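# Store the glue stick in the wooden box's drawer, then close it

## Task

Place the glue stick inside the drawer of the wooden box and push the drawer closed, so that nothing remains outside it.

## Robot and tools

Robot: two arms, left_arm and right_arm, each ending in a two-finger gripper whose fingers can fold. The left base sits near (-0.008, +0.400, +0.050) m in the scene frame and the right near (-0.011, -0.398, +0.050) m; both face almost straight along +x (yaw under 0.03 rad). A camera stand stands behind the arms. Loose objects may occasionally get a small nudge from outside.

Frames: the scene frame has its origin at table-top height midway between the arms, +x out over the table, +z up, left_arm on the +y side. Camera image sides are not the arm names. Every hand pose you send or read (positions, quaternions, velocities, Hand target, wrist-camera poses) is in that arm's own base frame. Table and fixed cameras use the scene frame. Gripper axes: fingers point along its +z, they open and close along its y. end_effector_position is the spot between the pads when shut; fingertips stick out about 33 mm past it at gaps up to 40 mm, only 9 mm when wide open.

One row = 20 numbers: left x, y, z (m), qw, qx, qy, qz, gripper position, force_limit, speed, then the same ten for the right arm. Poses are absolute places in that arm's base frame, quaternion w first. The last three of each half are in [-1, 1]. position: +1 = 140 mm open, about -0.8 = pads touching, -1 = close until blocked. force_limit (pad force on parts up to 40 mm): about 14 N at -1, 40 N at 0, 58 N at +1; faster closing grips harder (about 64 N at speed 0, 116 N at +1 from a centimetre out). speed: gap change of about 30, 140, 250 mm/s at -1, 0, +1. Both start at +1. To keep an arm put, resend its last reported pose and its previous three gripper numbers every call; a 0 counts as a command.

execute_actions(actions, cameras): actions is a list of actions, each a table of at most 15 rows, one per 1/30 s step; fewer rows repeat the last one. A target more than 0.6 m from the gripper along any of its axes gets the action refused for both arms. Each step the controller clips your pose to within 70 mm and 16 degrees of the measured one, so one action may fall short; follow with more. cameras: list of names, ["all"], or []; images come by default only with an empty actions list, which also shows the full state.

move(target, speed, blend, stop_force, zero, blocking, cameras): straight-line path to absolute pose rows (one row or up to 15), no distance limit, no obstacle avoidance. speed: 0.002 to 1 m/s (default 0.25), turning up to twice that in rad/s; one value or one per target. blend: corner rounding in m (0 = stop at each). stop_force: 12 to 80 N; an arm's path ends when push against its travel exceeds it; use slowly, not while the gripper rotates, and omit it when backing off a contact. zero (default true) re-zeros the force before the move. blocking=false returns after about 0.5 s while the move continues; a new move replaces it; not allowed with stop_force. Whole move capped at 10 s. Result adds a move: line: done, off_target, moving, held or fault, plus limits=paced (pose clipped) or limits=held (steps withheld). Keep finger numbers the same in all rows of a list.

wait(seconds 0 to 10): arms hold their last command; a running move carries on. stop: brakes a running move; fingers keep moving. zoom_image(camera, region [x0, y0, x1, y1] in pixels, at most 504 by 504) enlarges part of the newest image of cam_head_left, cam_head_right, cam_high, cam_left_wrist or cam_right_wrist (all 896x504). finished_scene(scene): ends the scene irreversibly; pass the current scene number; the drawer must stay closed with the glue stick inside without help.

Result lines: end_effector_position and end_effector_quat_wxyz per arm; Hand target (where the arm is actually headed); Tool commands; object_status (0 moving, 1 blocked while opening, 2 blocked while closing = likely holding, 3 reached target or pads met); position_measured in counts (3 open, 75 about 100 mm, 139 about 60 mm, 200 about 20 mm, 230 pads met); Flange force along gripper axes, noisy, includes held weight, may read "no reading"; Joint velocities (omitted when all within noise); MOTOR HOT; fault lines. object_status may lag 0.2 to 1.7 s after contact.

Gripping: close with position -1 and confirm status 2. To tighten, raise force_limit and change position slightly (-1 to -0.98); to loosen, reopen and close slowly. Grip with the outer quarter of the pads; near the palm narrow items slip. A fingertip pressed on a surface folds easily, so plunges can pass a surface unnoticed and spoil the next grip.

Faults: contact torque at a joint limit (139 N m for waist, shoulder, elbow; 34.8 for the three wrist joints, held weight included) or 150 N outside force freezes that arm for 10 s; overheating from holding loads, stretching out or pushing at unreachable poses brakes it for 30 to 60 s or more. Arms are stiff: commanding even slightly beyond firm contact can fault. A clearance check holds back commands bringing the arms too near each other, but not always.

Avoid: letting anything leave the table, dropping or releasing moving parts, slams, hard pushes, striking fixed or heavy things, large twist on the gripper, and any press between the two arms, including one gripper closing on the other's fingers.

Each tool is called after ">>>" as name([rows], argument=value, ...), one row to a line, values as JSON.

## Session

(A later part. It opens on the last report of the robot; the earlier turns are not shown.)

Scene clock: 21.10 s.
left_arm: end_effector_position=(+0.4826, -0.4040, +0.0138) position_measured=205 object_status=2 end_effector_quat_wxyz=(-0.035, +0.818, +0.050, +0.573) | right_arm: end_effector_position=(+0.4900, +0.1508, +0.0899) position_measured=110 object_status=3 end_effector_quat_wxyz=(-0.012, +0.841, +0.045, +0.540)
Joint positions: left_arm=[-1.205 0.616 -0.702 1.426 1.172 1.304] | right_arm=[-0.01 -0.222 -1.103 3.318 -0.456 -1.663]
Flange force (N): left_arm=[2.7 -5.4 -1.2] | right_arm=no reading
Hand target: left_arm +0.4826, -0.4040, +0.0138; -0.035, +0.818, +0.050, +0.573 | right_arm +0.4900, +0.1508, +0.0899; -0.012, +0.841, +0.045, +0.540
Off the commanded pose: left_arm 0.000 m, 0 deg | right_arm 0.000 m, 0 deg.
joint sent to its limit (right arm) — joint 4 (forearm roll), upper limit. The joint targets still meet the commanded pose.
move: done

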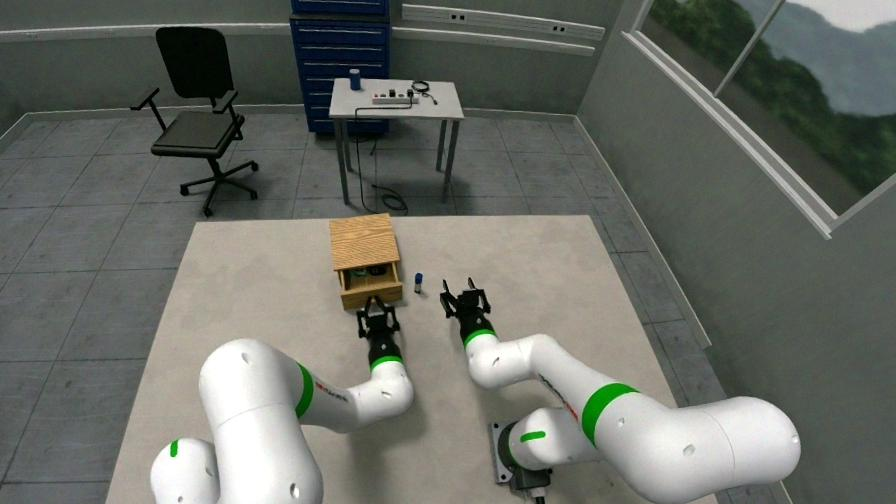

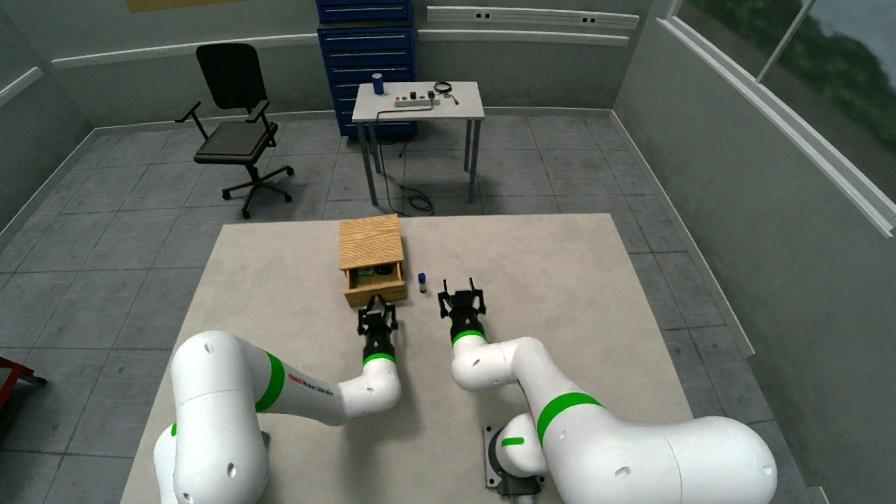

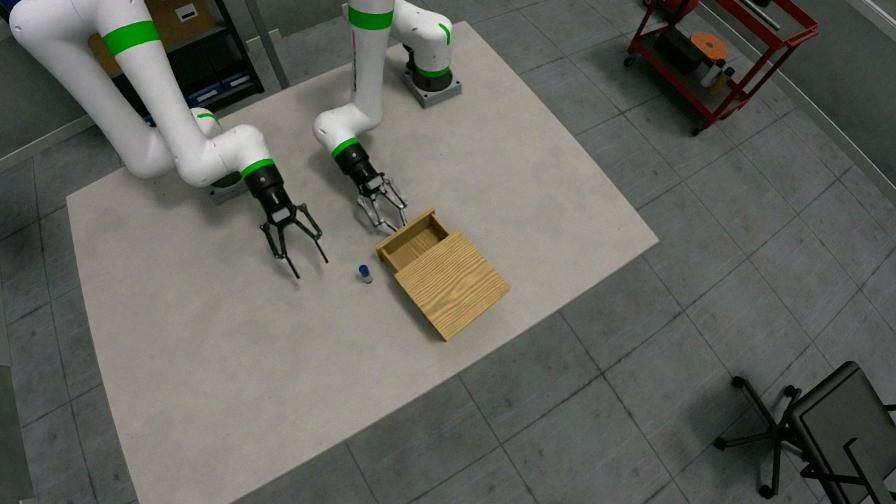

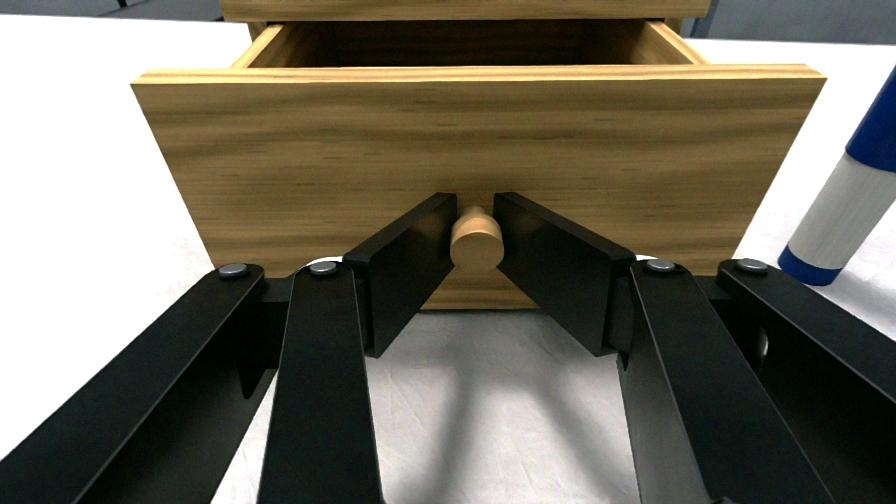

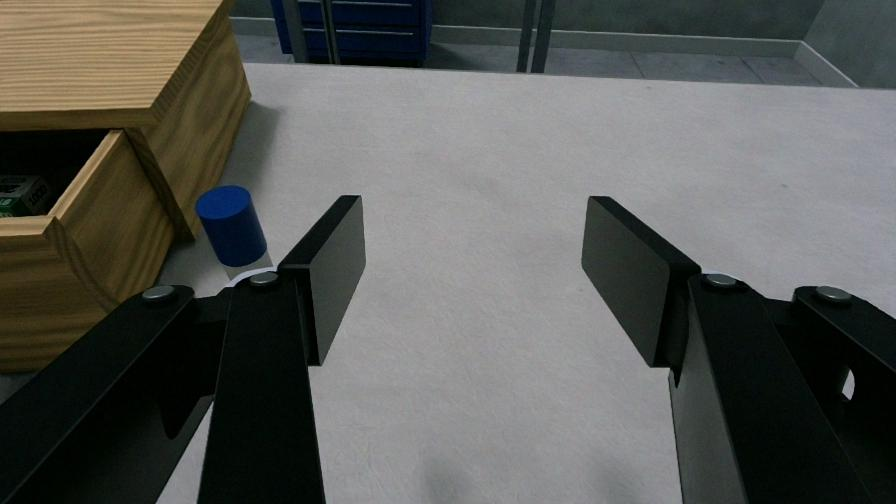

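>>> move(target=[0.4429,-0.4089,0.0138,-0.035,0.8176,0.05,0.5725,-1,-0.1,-1,0.49,0.1508,0.0899,-0.012,0.841,0.045,0.54,0.15,1,0], speed=0.05, stop_force=20, cameras=["all"])

>>> zoom_image(camera="cam_head_left", region=[310, 200, 450, 320])

>>> zoom_image(camera="cam_high", region=[340, 190, 520, 350])

Scene clock: 22.93 s.
left_arm: end_effector_position=(+0.4429, -0.4089, +0.0138) position_measured=205 object_status=2 end_effector_quat_wxyz=(-0.035, +0.818, +0.050, +0.573) | right_arm: end_effector_position=(+0.4900, +0.1508, +0.0899) position_measured=110 object_status=3 end_effector_quat_wxyz=(-0.012, +0.841, +0.045, +0.540)
Joint positions: left_arm=[-1.32 0.606 -0.722 1.533 1.201 1.313] | right_arm=[-0.01 -0.222 -1.103 3.318 -0.456 -1.663]
Flange force (N): left_arm=[3.1 -5.1 -0.7] | right_arm=no reading
Hand target: left_arm +0.4429, -0.4089, +0.0138; -0.035, +0.818, +0.050, +0.573 | right_arm +0.4900, +0.1508, +0.0899; -0.012, +0.841, +0.045, +0.540
Off the commanded pose: left_arm 0.000 m, 0 deg | right_arm 0.000 m, 0 deg.
joint sent to its limit (right arm) — joint 4 (forearm roll), upper limit. The joint targets still meet the commanded pose.
move: done

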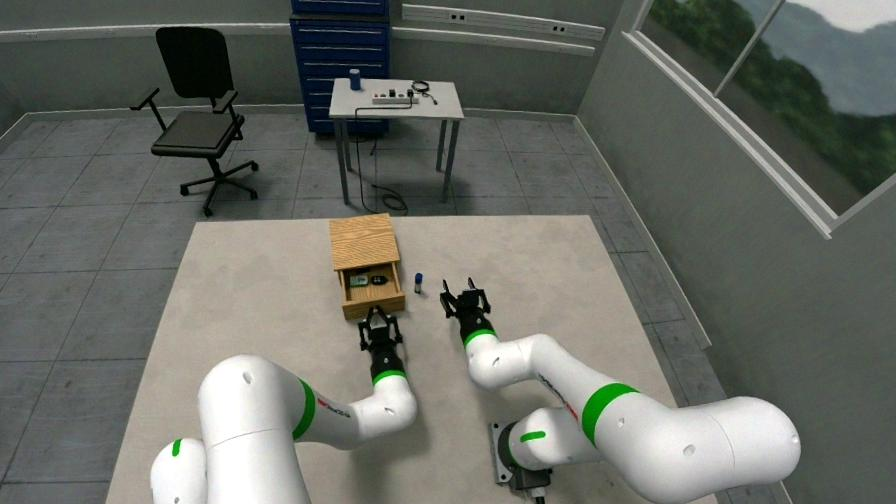

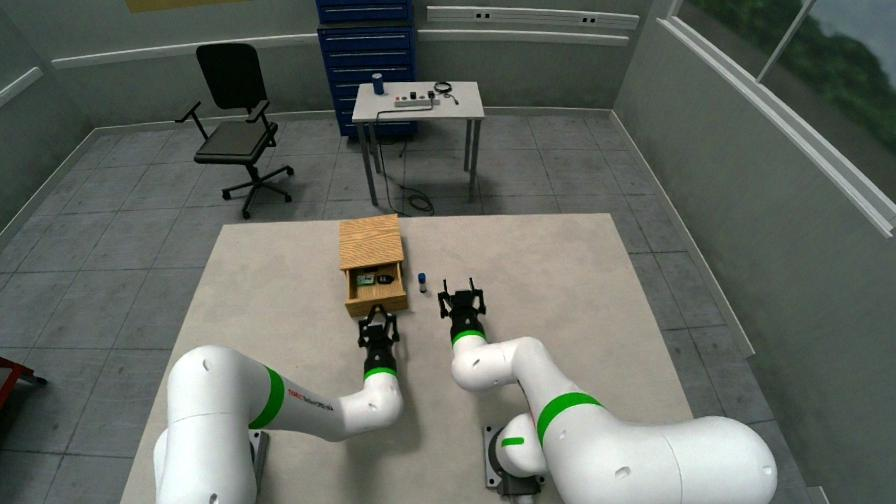

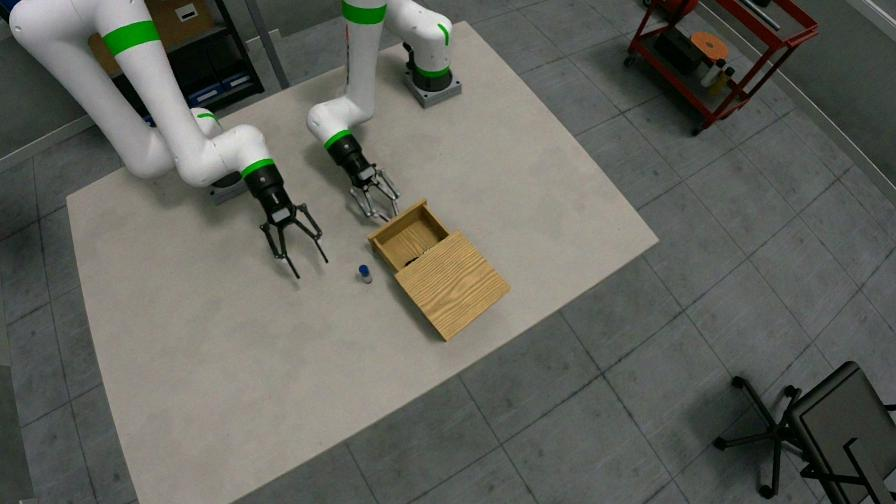

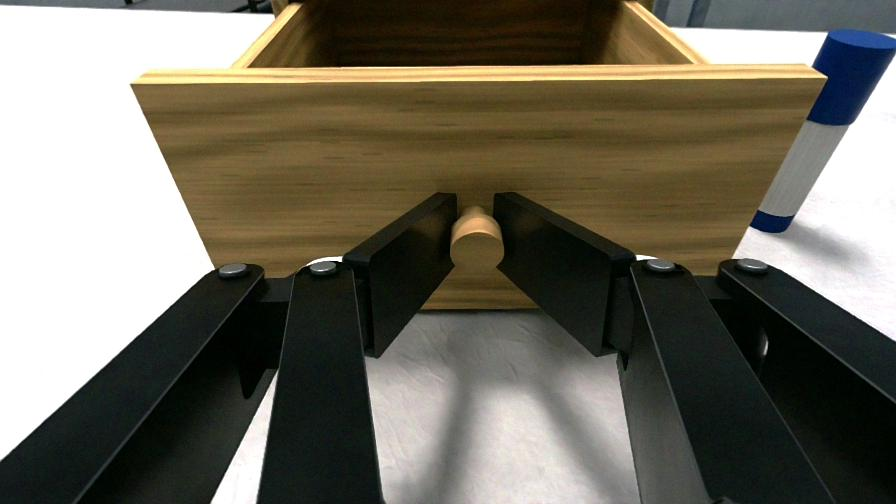

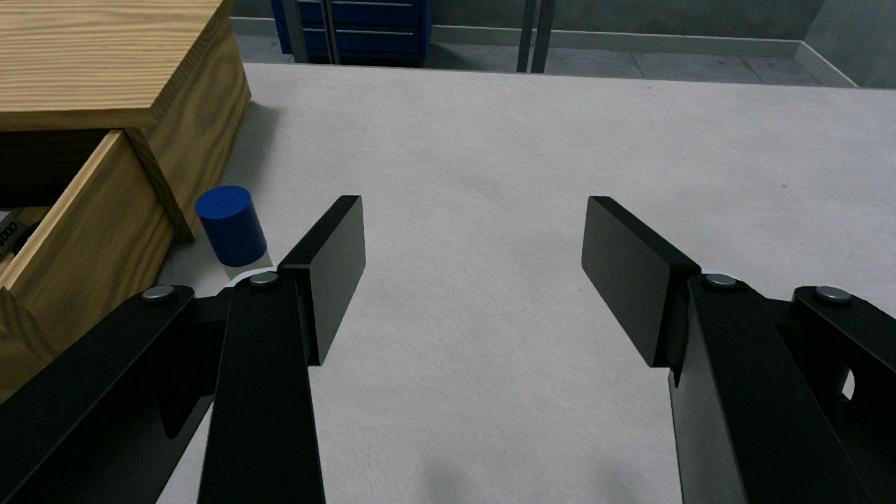

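Scaled by 3.600 from the camera's 896x504 image, which has a finer 1280x720 frame.

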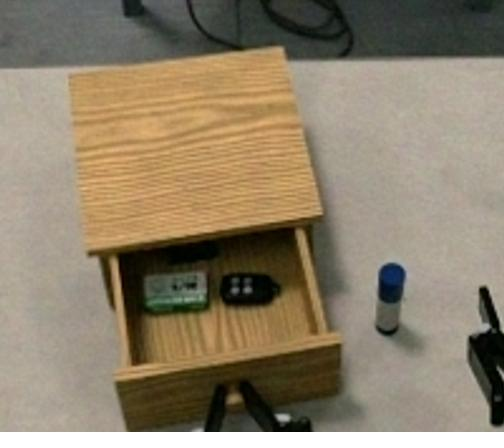

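Scaled by 2.800 from the camera's 896x504 image, which has a finer 1280x720 frame.

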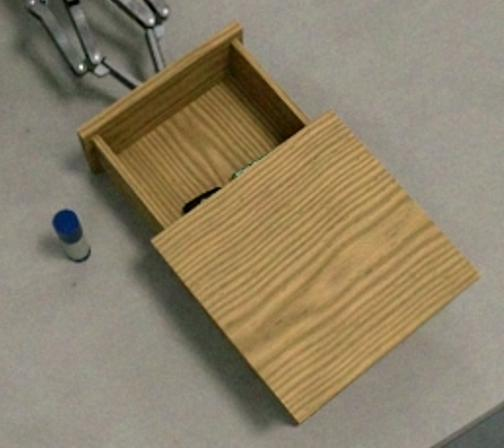

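>>> move([
  [0.4429,-0.4089,0.0138,-0.035,0.8176,0.05,0.5725,-0.2,-0.1,-1,0.49,0.1508,0.0899,-0.012,0.841,0.045,0.54,0.15,1,0],
  [0.3836,-0.4158,0.022,-0.035,0.8176,0.05,0.5725,-0.2,-0.1,-1,0.49,0.1508,0.0899,-0.012,0.841,0.045,0.54,0.15,1,0],
  [0.42,-0.22,0.25,0,0.924,0,0.383,-0.2,-0.1,-1,0.49,0.1508,0.0899,-0.012,0.841,0.045,0.54,0.15,1,0],
], speed=[0.1,0.1,0.25], blend=[0,0.02,0])

>>> move(target=[0.42,-0.22,0.25,0,0.924,0,0.383,-0.2,-0.1,-1,0.4805,0.2615,0.0327,-0.0627,0.7732,0.0776,0.6259,0.15,1,0], speed=0.15, cameras=["all"])

Scene clock: 28.13 s.
left_arm: end_effector_position=(+0.4200, -0.2200, +0.2500) position_measured=154 object_status=3 end_effector_quat_wxyz=(+0.000, +0.924, +0.000, +0.383) | right_arm: end_effector_position=(+0.4900, +0.1508, +0.0899) position_measured=110 object_status=3 end_effector_quat_wxyz=(-0.012, +0.841, +0.045, +0.540)
Joint positions: left_arm=[-1.234 -0.44 -0.786 2.291 1.093 0.023] | right_arm=[-0.01 -0.222 -1.103 3.318 -0.456 -1.663]
Flange force (N): left_arm=[-3.9 -4.9 -1.2] | right_arm=no reading
Hand target: left_arm +0.4200, -0.2200, +0.2500; +0.000, +0.924, +0.000, +0.383 | right_arm +0.4900, +0.1508, +0.0899; -0.012, +0.841, +0.045, +0.540
Off the commanded pose: left_arm 0.000 m, 0 deg | right_arm 0.000 m, 0 deg.
joint sent to its limit (right arm) — joint 4 (forearm roll), upper limit. The joint targets still meet the commanded pose.
move: done

Scene clock: 29.60 s.
left_arm: end_effector_position=(+0.4200, -0.2200, +0.2500) position_measured=154 object_status=3 end_effector_quat_wxyz=(+0.000, +0.924, +0.000, +0.383) | right_arm: end_effector_position=(+0.4805, +0.2615, +0.0327) position_measured=110 object_status=3 end_effector_quat_wxyz=(-0.063, +0.773, +0.078, +0.626)
Joint positions: left_arm=[-1.234 -0.44 -0.786 2.291 1.093 0.023] | right_arm=[0.375 0.536 -1.11 2.969 -1.435 -1.584]
Flange force (N): left_arm=[-3.9 -5.1 -1.9] | right_arm=[12.1 10.2 -0.5]
Hand target: left_arm +0.4200, -0.2200, +0.2500; +0.000, +0.924, +0.000, +0.383 | right_arm +0.4805, +0.2615, +0.0327; -0.063, +0.773, +0.078, +0.626
Off the commanded pose: left_arm 0.000 m, 0 deg | right_arm 0.000 m, 0 deg.
move: done

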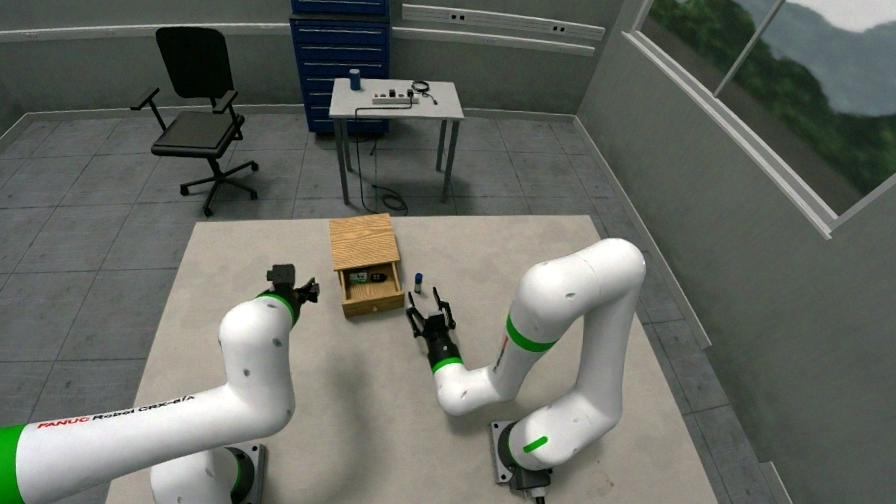

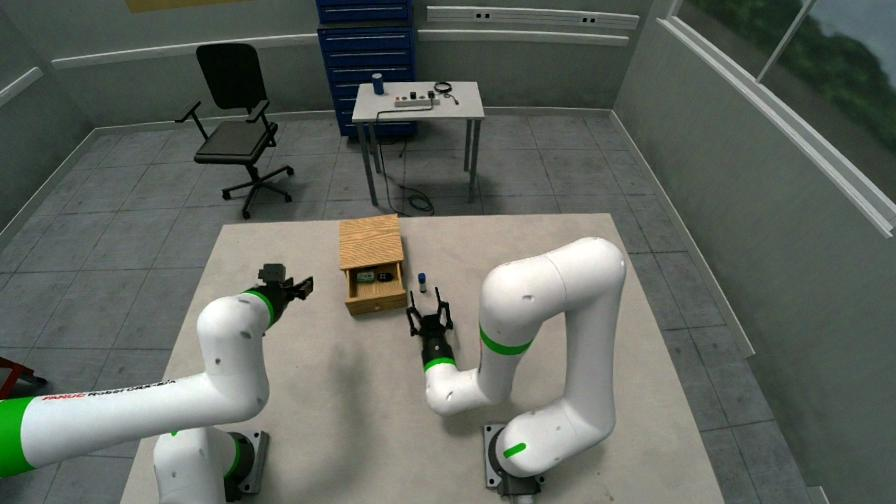

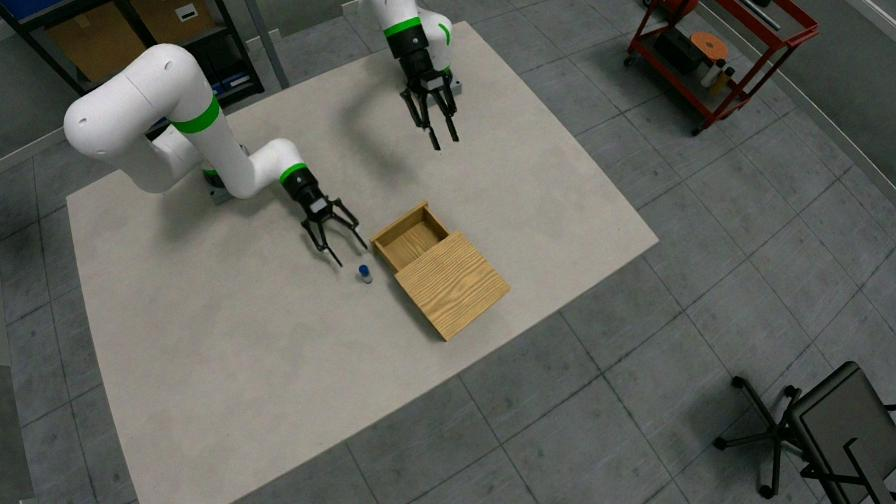

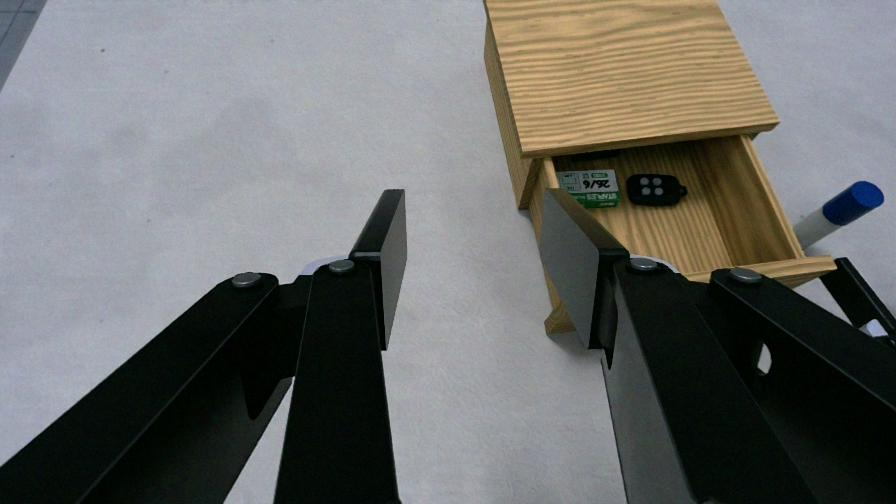

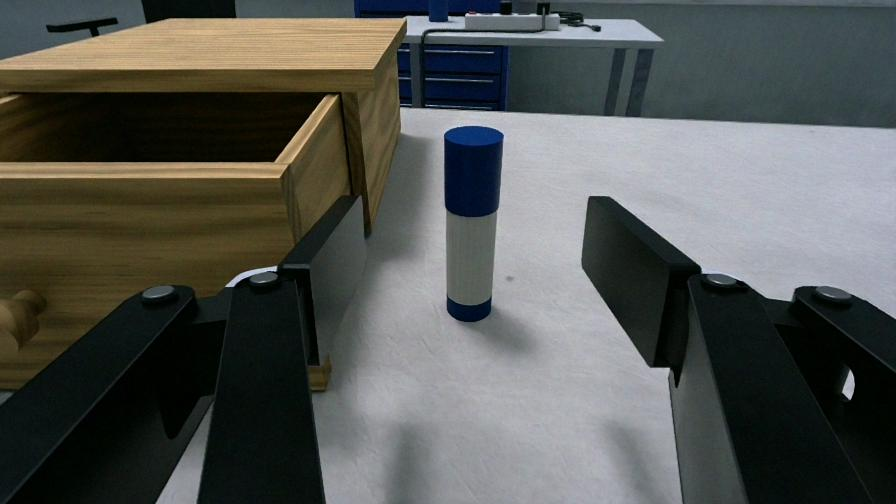

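>>> move(target=[0.42,-0.22,0.25,0,0.924,0,0.383,-0.2,-0.1,-1,0.5384,0.271,0.0202,-0.0627,0.7732,0.0776,0.6259,-0.2,-0.1,-0.5], speed=0.07, cameras=["cam_right_wrist","cam_high"])

Scene clock: 31.97 s.
left_arm: end_effector_position=(+0.4200, -0.2200, +0.2500) position_measured=154 object_status=3 end_effector_quat_wxyz=(+0.000, +0.924, +0.000, +0.383) | right_arm: end_effector_position=(+0.5384, +0.2710, +0.0202) position_measured=154 object_status=3 end_effector_quat_wxyz=(-0.063, +0.773, +0.078, +0.626)
Joint positions: left_arm=[-1.234 -0.44 -0.786 2.291 1.093 0.023] | right_arm=[0.323 0.596 -0.965 3.019 -1.351 -1.569]
Flange force (N): left_arm=[-3.2 -4.9 -1.0] | right_arm=[10.4 8.6 -1.9]
Hand target: left_arm +0.4200, -0.2200, +0.2500; +0.000, +0.924, +0.000, +0.383 | right_arm +0.5384, +0.2710, +0.0202; -0.063, +0.773, +0.078, +0.626
Off the commanded pose: left_arm 0.000 m, 0 deg | right_arm 0.000 m, 0 deg.
move: done
Images, in order (width x height): cam_high 896x504, cam_right_wrist 896x504.

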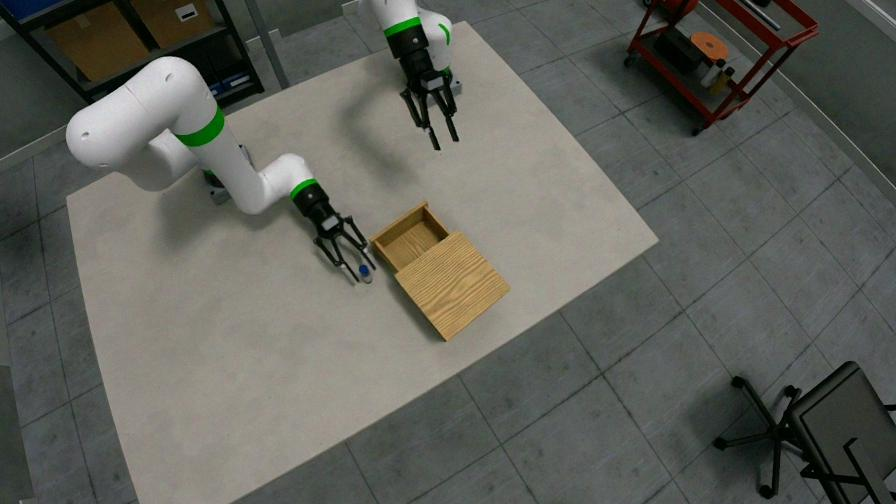

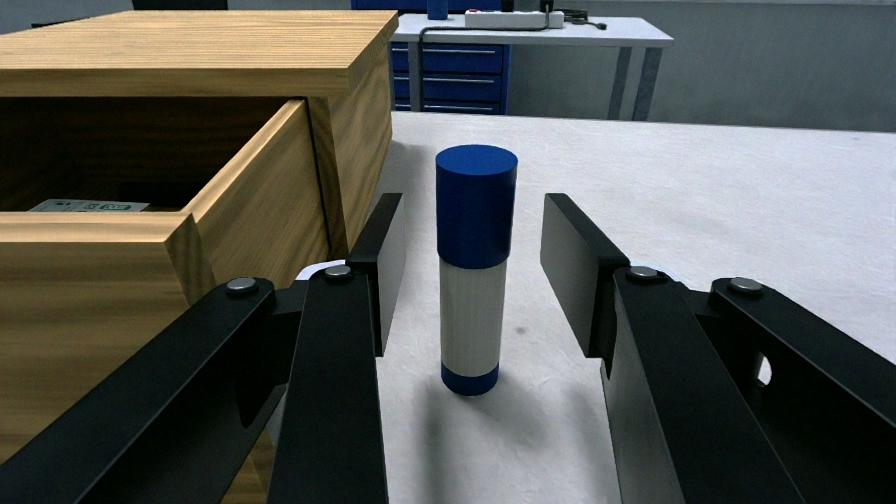

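>>> move(target=[0.42,-0.22,0.25,0,0.924,0,0.383,-0.2,-0.1,-1,0.5384,0.271,0.0202,-0.0627,0.7732,0.0776,0.6259,-1,-0.1,-1], speed=0.07, cameras=["cam_right_wrist"])

Scene clock: 33.23 s.
left_arm: end_effector_position=(+0.4200, -0.2200, +0.2500) position_measured=154 object_status=3 end_effector_quat_wxyz=(+0.000, +0.924, +0.000, +0.383) | right_arm: end_effector_position=(+0.5384, +0.2710, +0.0202) position_measured=193 object_status=0 end_effector_quat_wxyz=(-0.063, +0.773, +0.078, +0.626)
Joint positions: left_arm=[-1.234 -0.44 -0.786 2.291 1.093 0.023] | right_arm=[0.323 0.596 -0.965 3.019 -1.351 -1.569]
Flange force (N): left_arm=[-3.9 -5.1 -1.8] | right_arm=[11.4 8.1 -1.7]
Hand target: left_arm +0.4200, -0.2200, +0.2500; +0.000, +0.924, +0.000, +0.383 | right_arm +0.5384, +0.2710, +0.0202; -0.063, +0.773, +0.078, +0.626
Off the commanded pose: left_arm 0.000 m, 0 deg | right_arm 0.000 m, 0 deg.
move: done
Images, in order (width x height): cam_right_wrist 896x504.

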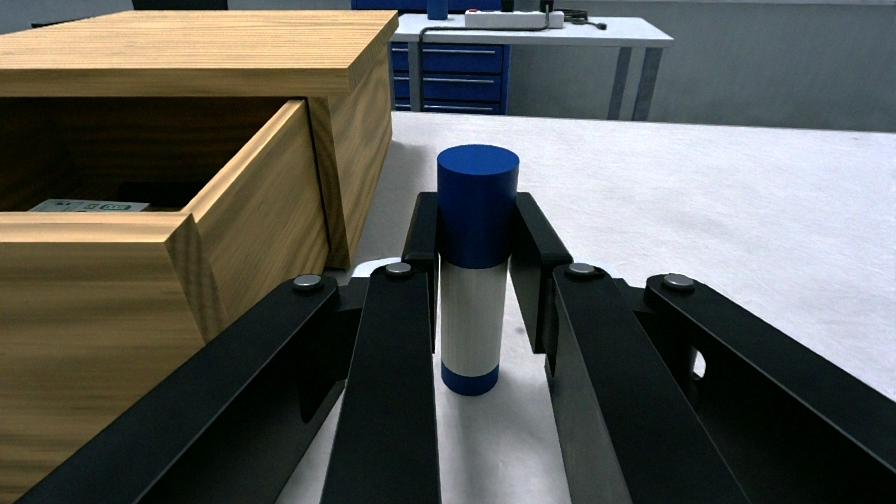

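>>> move([
  [0.42,-0.1,0.25,0,0.924,0,0.383,-0.2,-0.1,-1,0.534,0.268,0.20,-0.0627,0.7732,0.0776,0.6259,-1,-0.1,-1],
  [0.42,-0.1,0.25,0,0.924,0,0.383,-0.2,-0.1,-1,0.521,0.469,0.20,0.0806,0.635,0.764,-0.067,-1,-0.1,-1],
], speed=[0.2,0.35], blend=[0.03,0], cameras=["all"])

Scene clock: 38.73 s.
left_arm: end_effector_position=(+0.4200, -0.1000, +0.2500) position_measured=154 object_status=3 end_effector_quat_wxyz=(+0.000, +0.924, +0.000, +0.383) | right_arm: end_effector_position=(+0.5209, +0.4690, +0.1999) position_measured=193 object_status=2 end_effector_quat_wxyz=(+0.069, +0.637, +0.765, -0.063)
Joint positions: left_arm=[-1.034 -0.712 -0.905 2.369 1.058 -0.254] | right_arm=[0.634 0.853 1.13 3.318 1.931 -0.395]
Flange force (N): left_arm=[-5.4 -3.1 -2.5] | right_arm=no reading
Hand target: left_arm +0.4200, -0.1000, +0.2500; +0.000, +0.924, +0.000, +0.383 | right_arm +0.5209, +0.4690, +0.1999; +0.069, +0.637, +0.765, -0.063
Off the commanded pose: left_arm 0.000 m, 0 deg | right_arm 0.000 m, 1 deg.
joint sent to its limit (right arm) — joint 4 (forearm roll), upper limit. The joint targets still meet the commanded pose.
move: done

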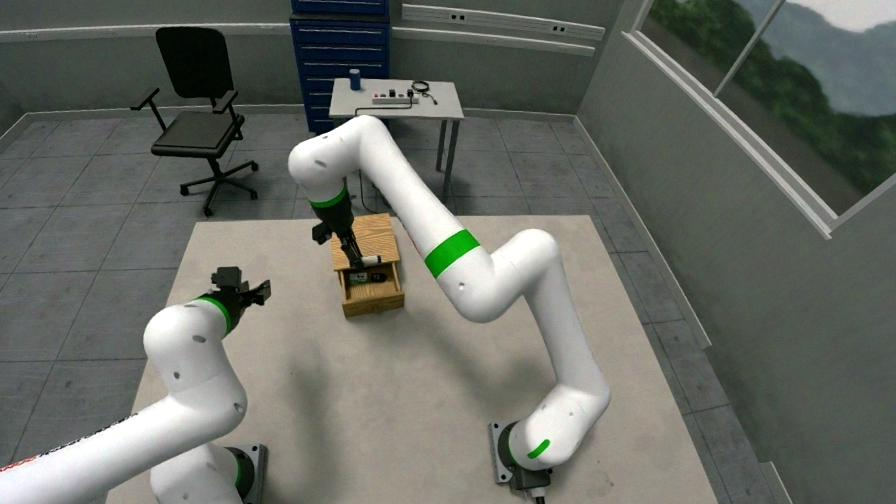

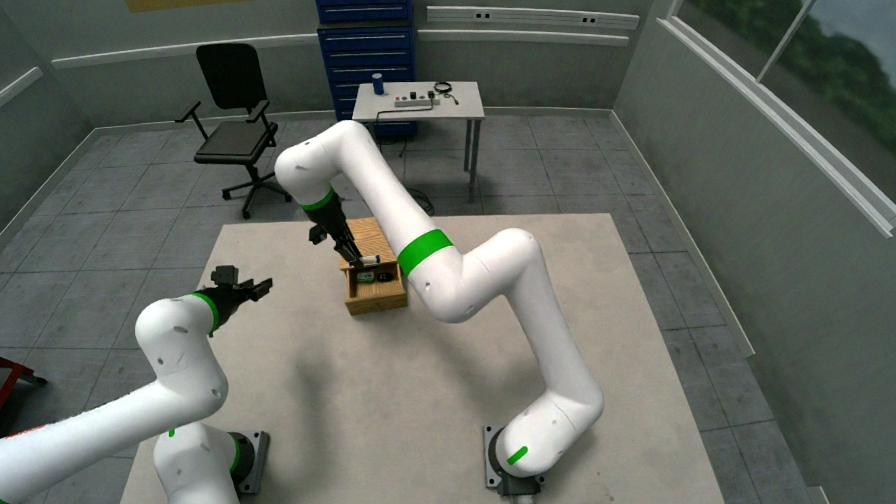

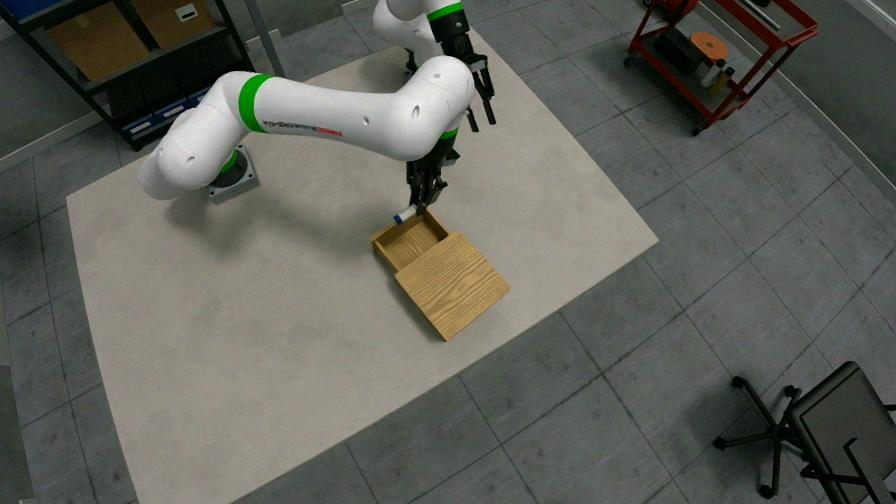

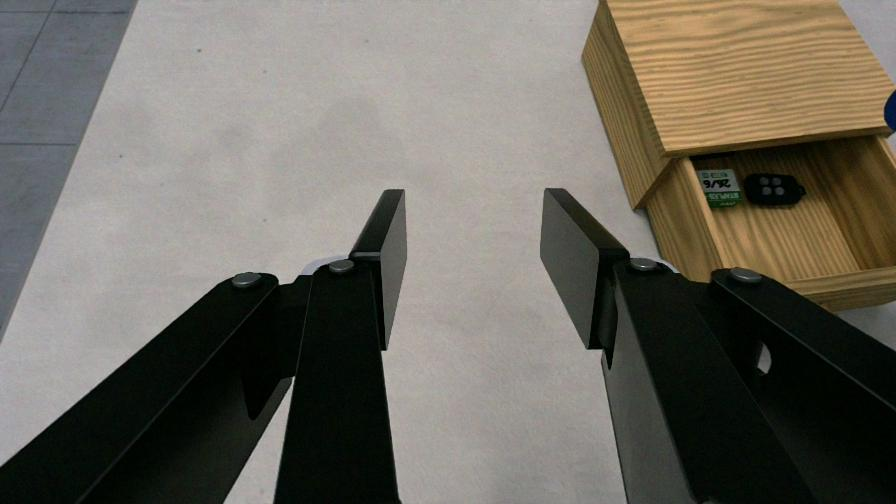

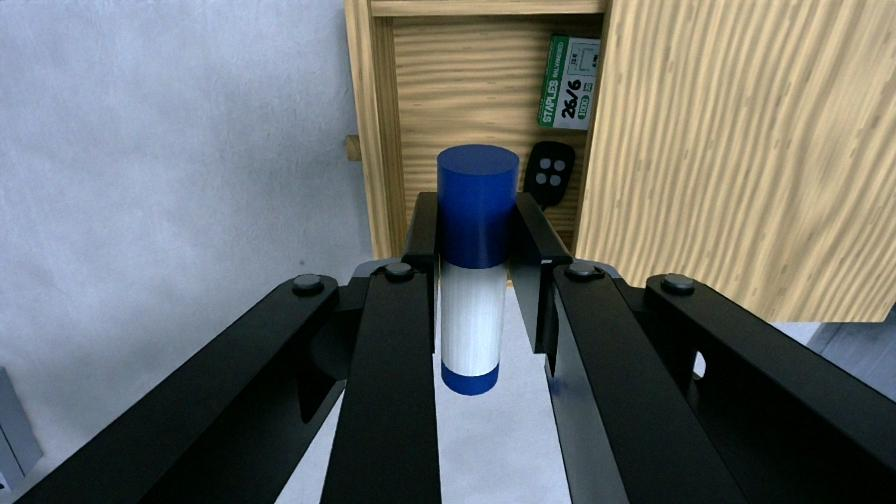

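>>> move(target=[0.42,-0.1,0.25,0,0.924,0,0.383,-0.2,-0.1,-1,0.526,0.469,0.07,0.069,0.637,0.765,-0.063,-1,-0.1,-1], speed=0.12, cameras=["all"])

>>> zoom_image(camera="cam_high", region=[340, 130, 520, 310])

Scene clock: 41.17 s.
left_arm: end_effector_position=(+0.4200, -0.1000, +0.2500) position_measured=154 object_status=3 end_effector_quat_wxyz=(+0.000, +0.924, +0.000, +0.383) | right_arm: end_effector_position=(+0.5260, +0.4690, +0.0700) position_measured=193 object_status=2 end_effector_quat_wxyz=(+0.069, +0.637, +0.765, -0.063)
Joint positions: left_arm=[-1.034 -0.712 -0.905 2.369 1.058 -0.254] | right_arm=[0.629 0.835 0.792 3.306 1.616 -0.447]
Flange force (N): left_arm=[-5.6 -2.8 -2.7] | right_arm=[-6.9 -4.6 -2.6]
Hand target: left_arm +0.4200, -0.1000, +0.2500; +0.000, +0.924, +0.000, +0.383 | right_arm +0.5260, +0.4690, +0.0700; +0.069, +0.637, +0.765, -0.063
Off the commanded pose: left_arm 0.000 m, 0 deg | right_arm 0.000 m, 0 deg.
move: done

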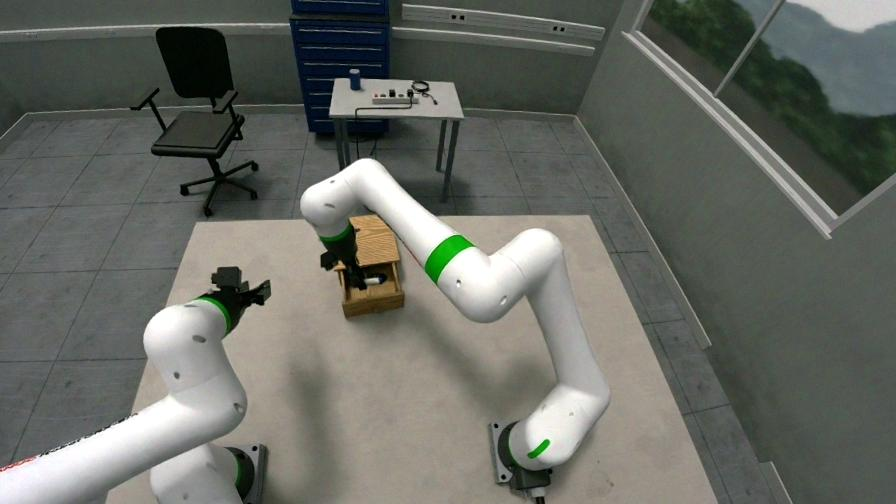

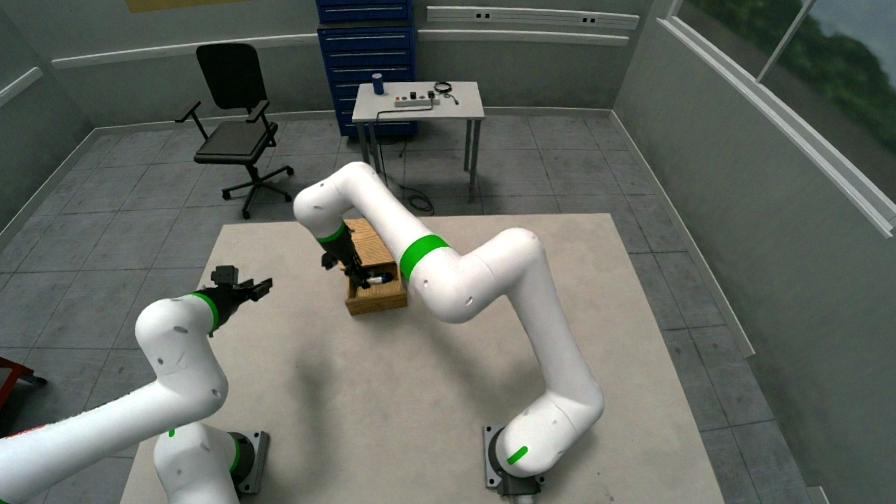

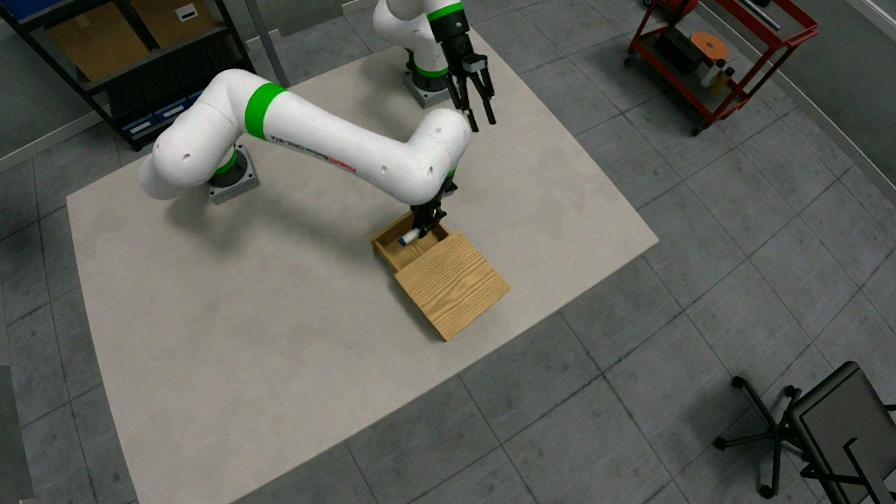

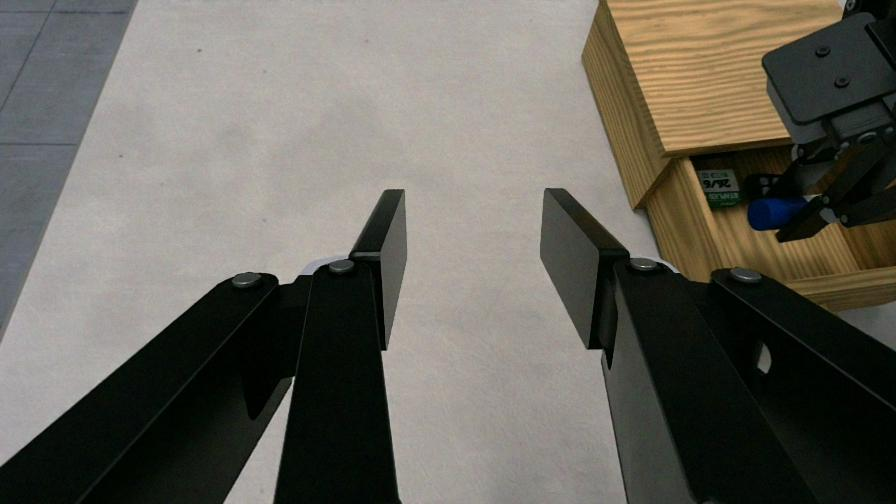

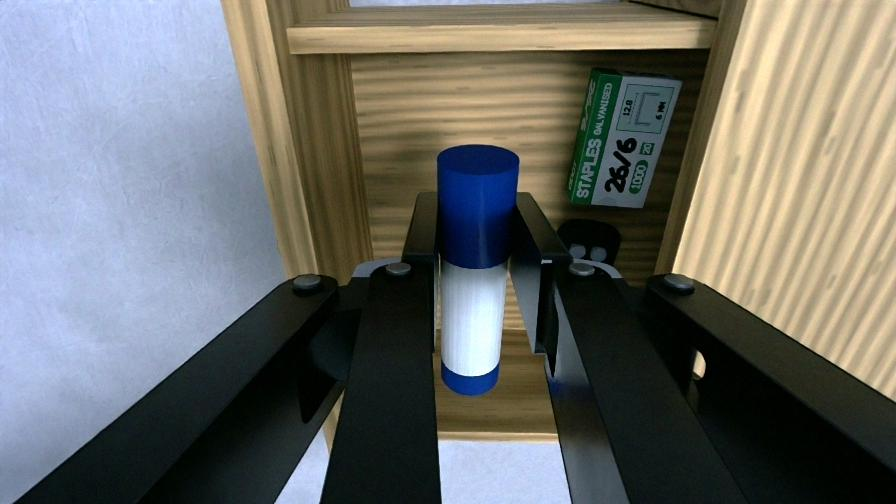

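Scaled by 2.800 from the camera's 896x504 image, which has a finer 1280x720 frame.

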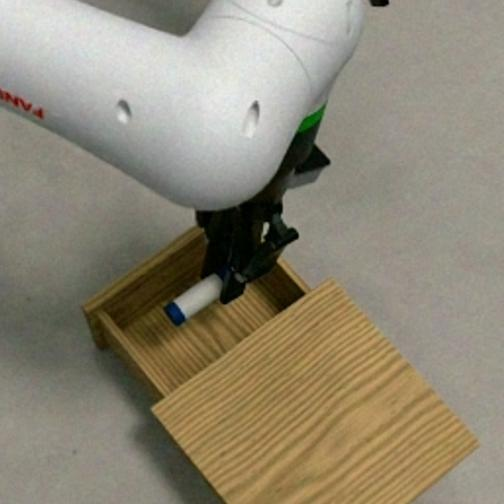

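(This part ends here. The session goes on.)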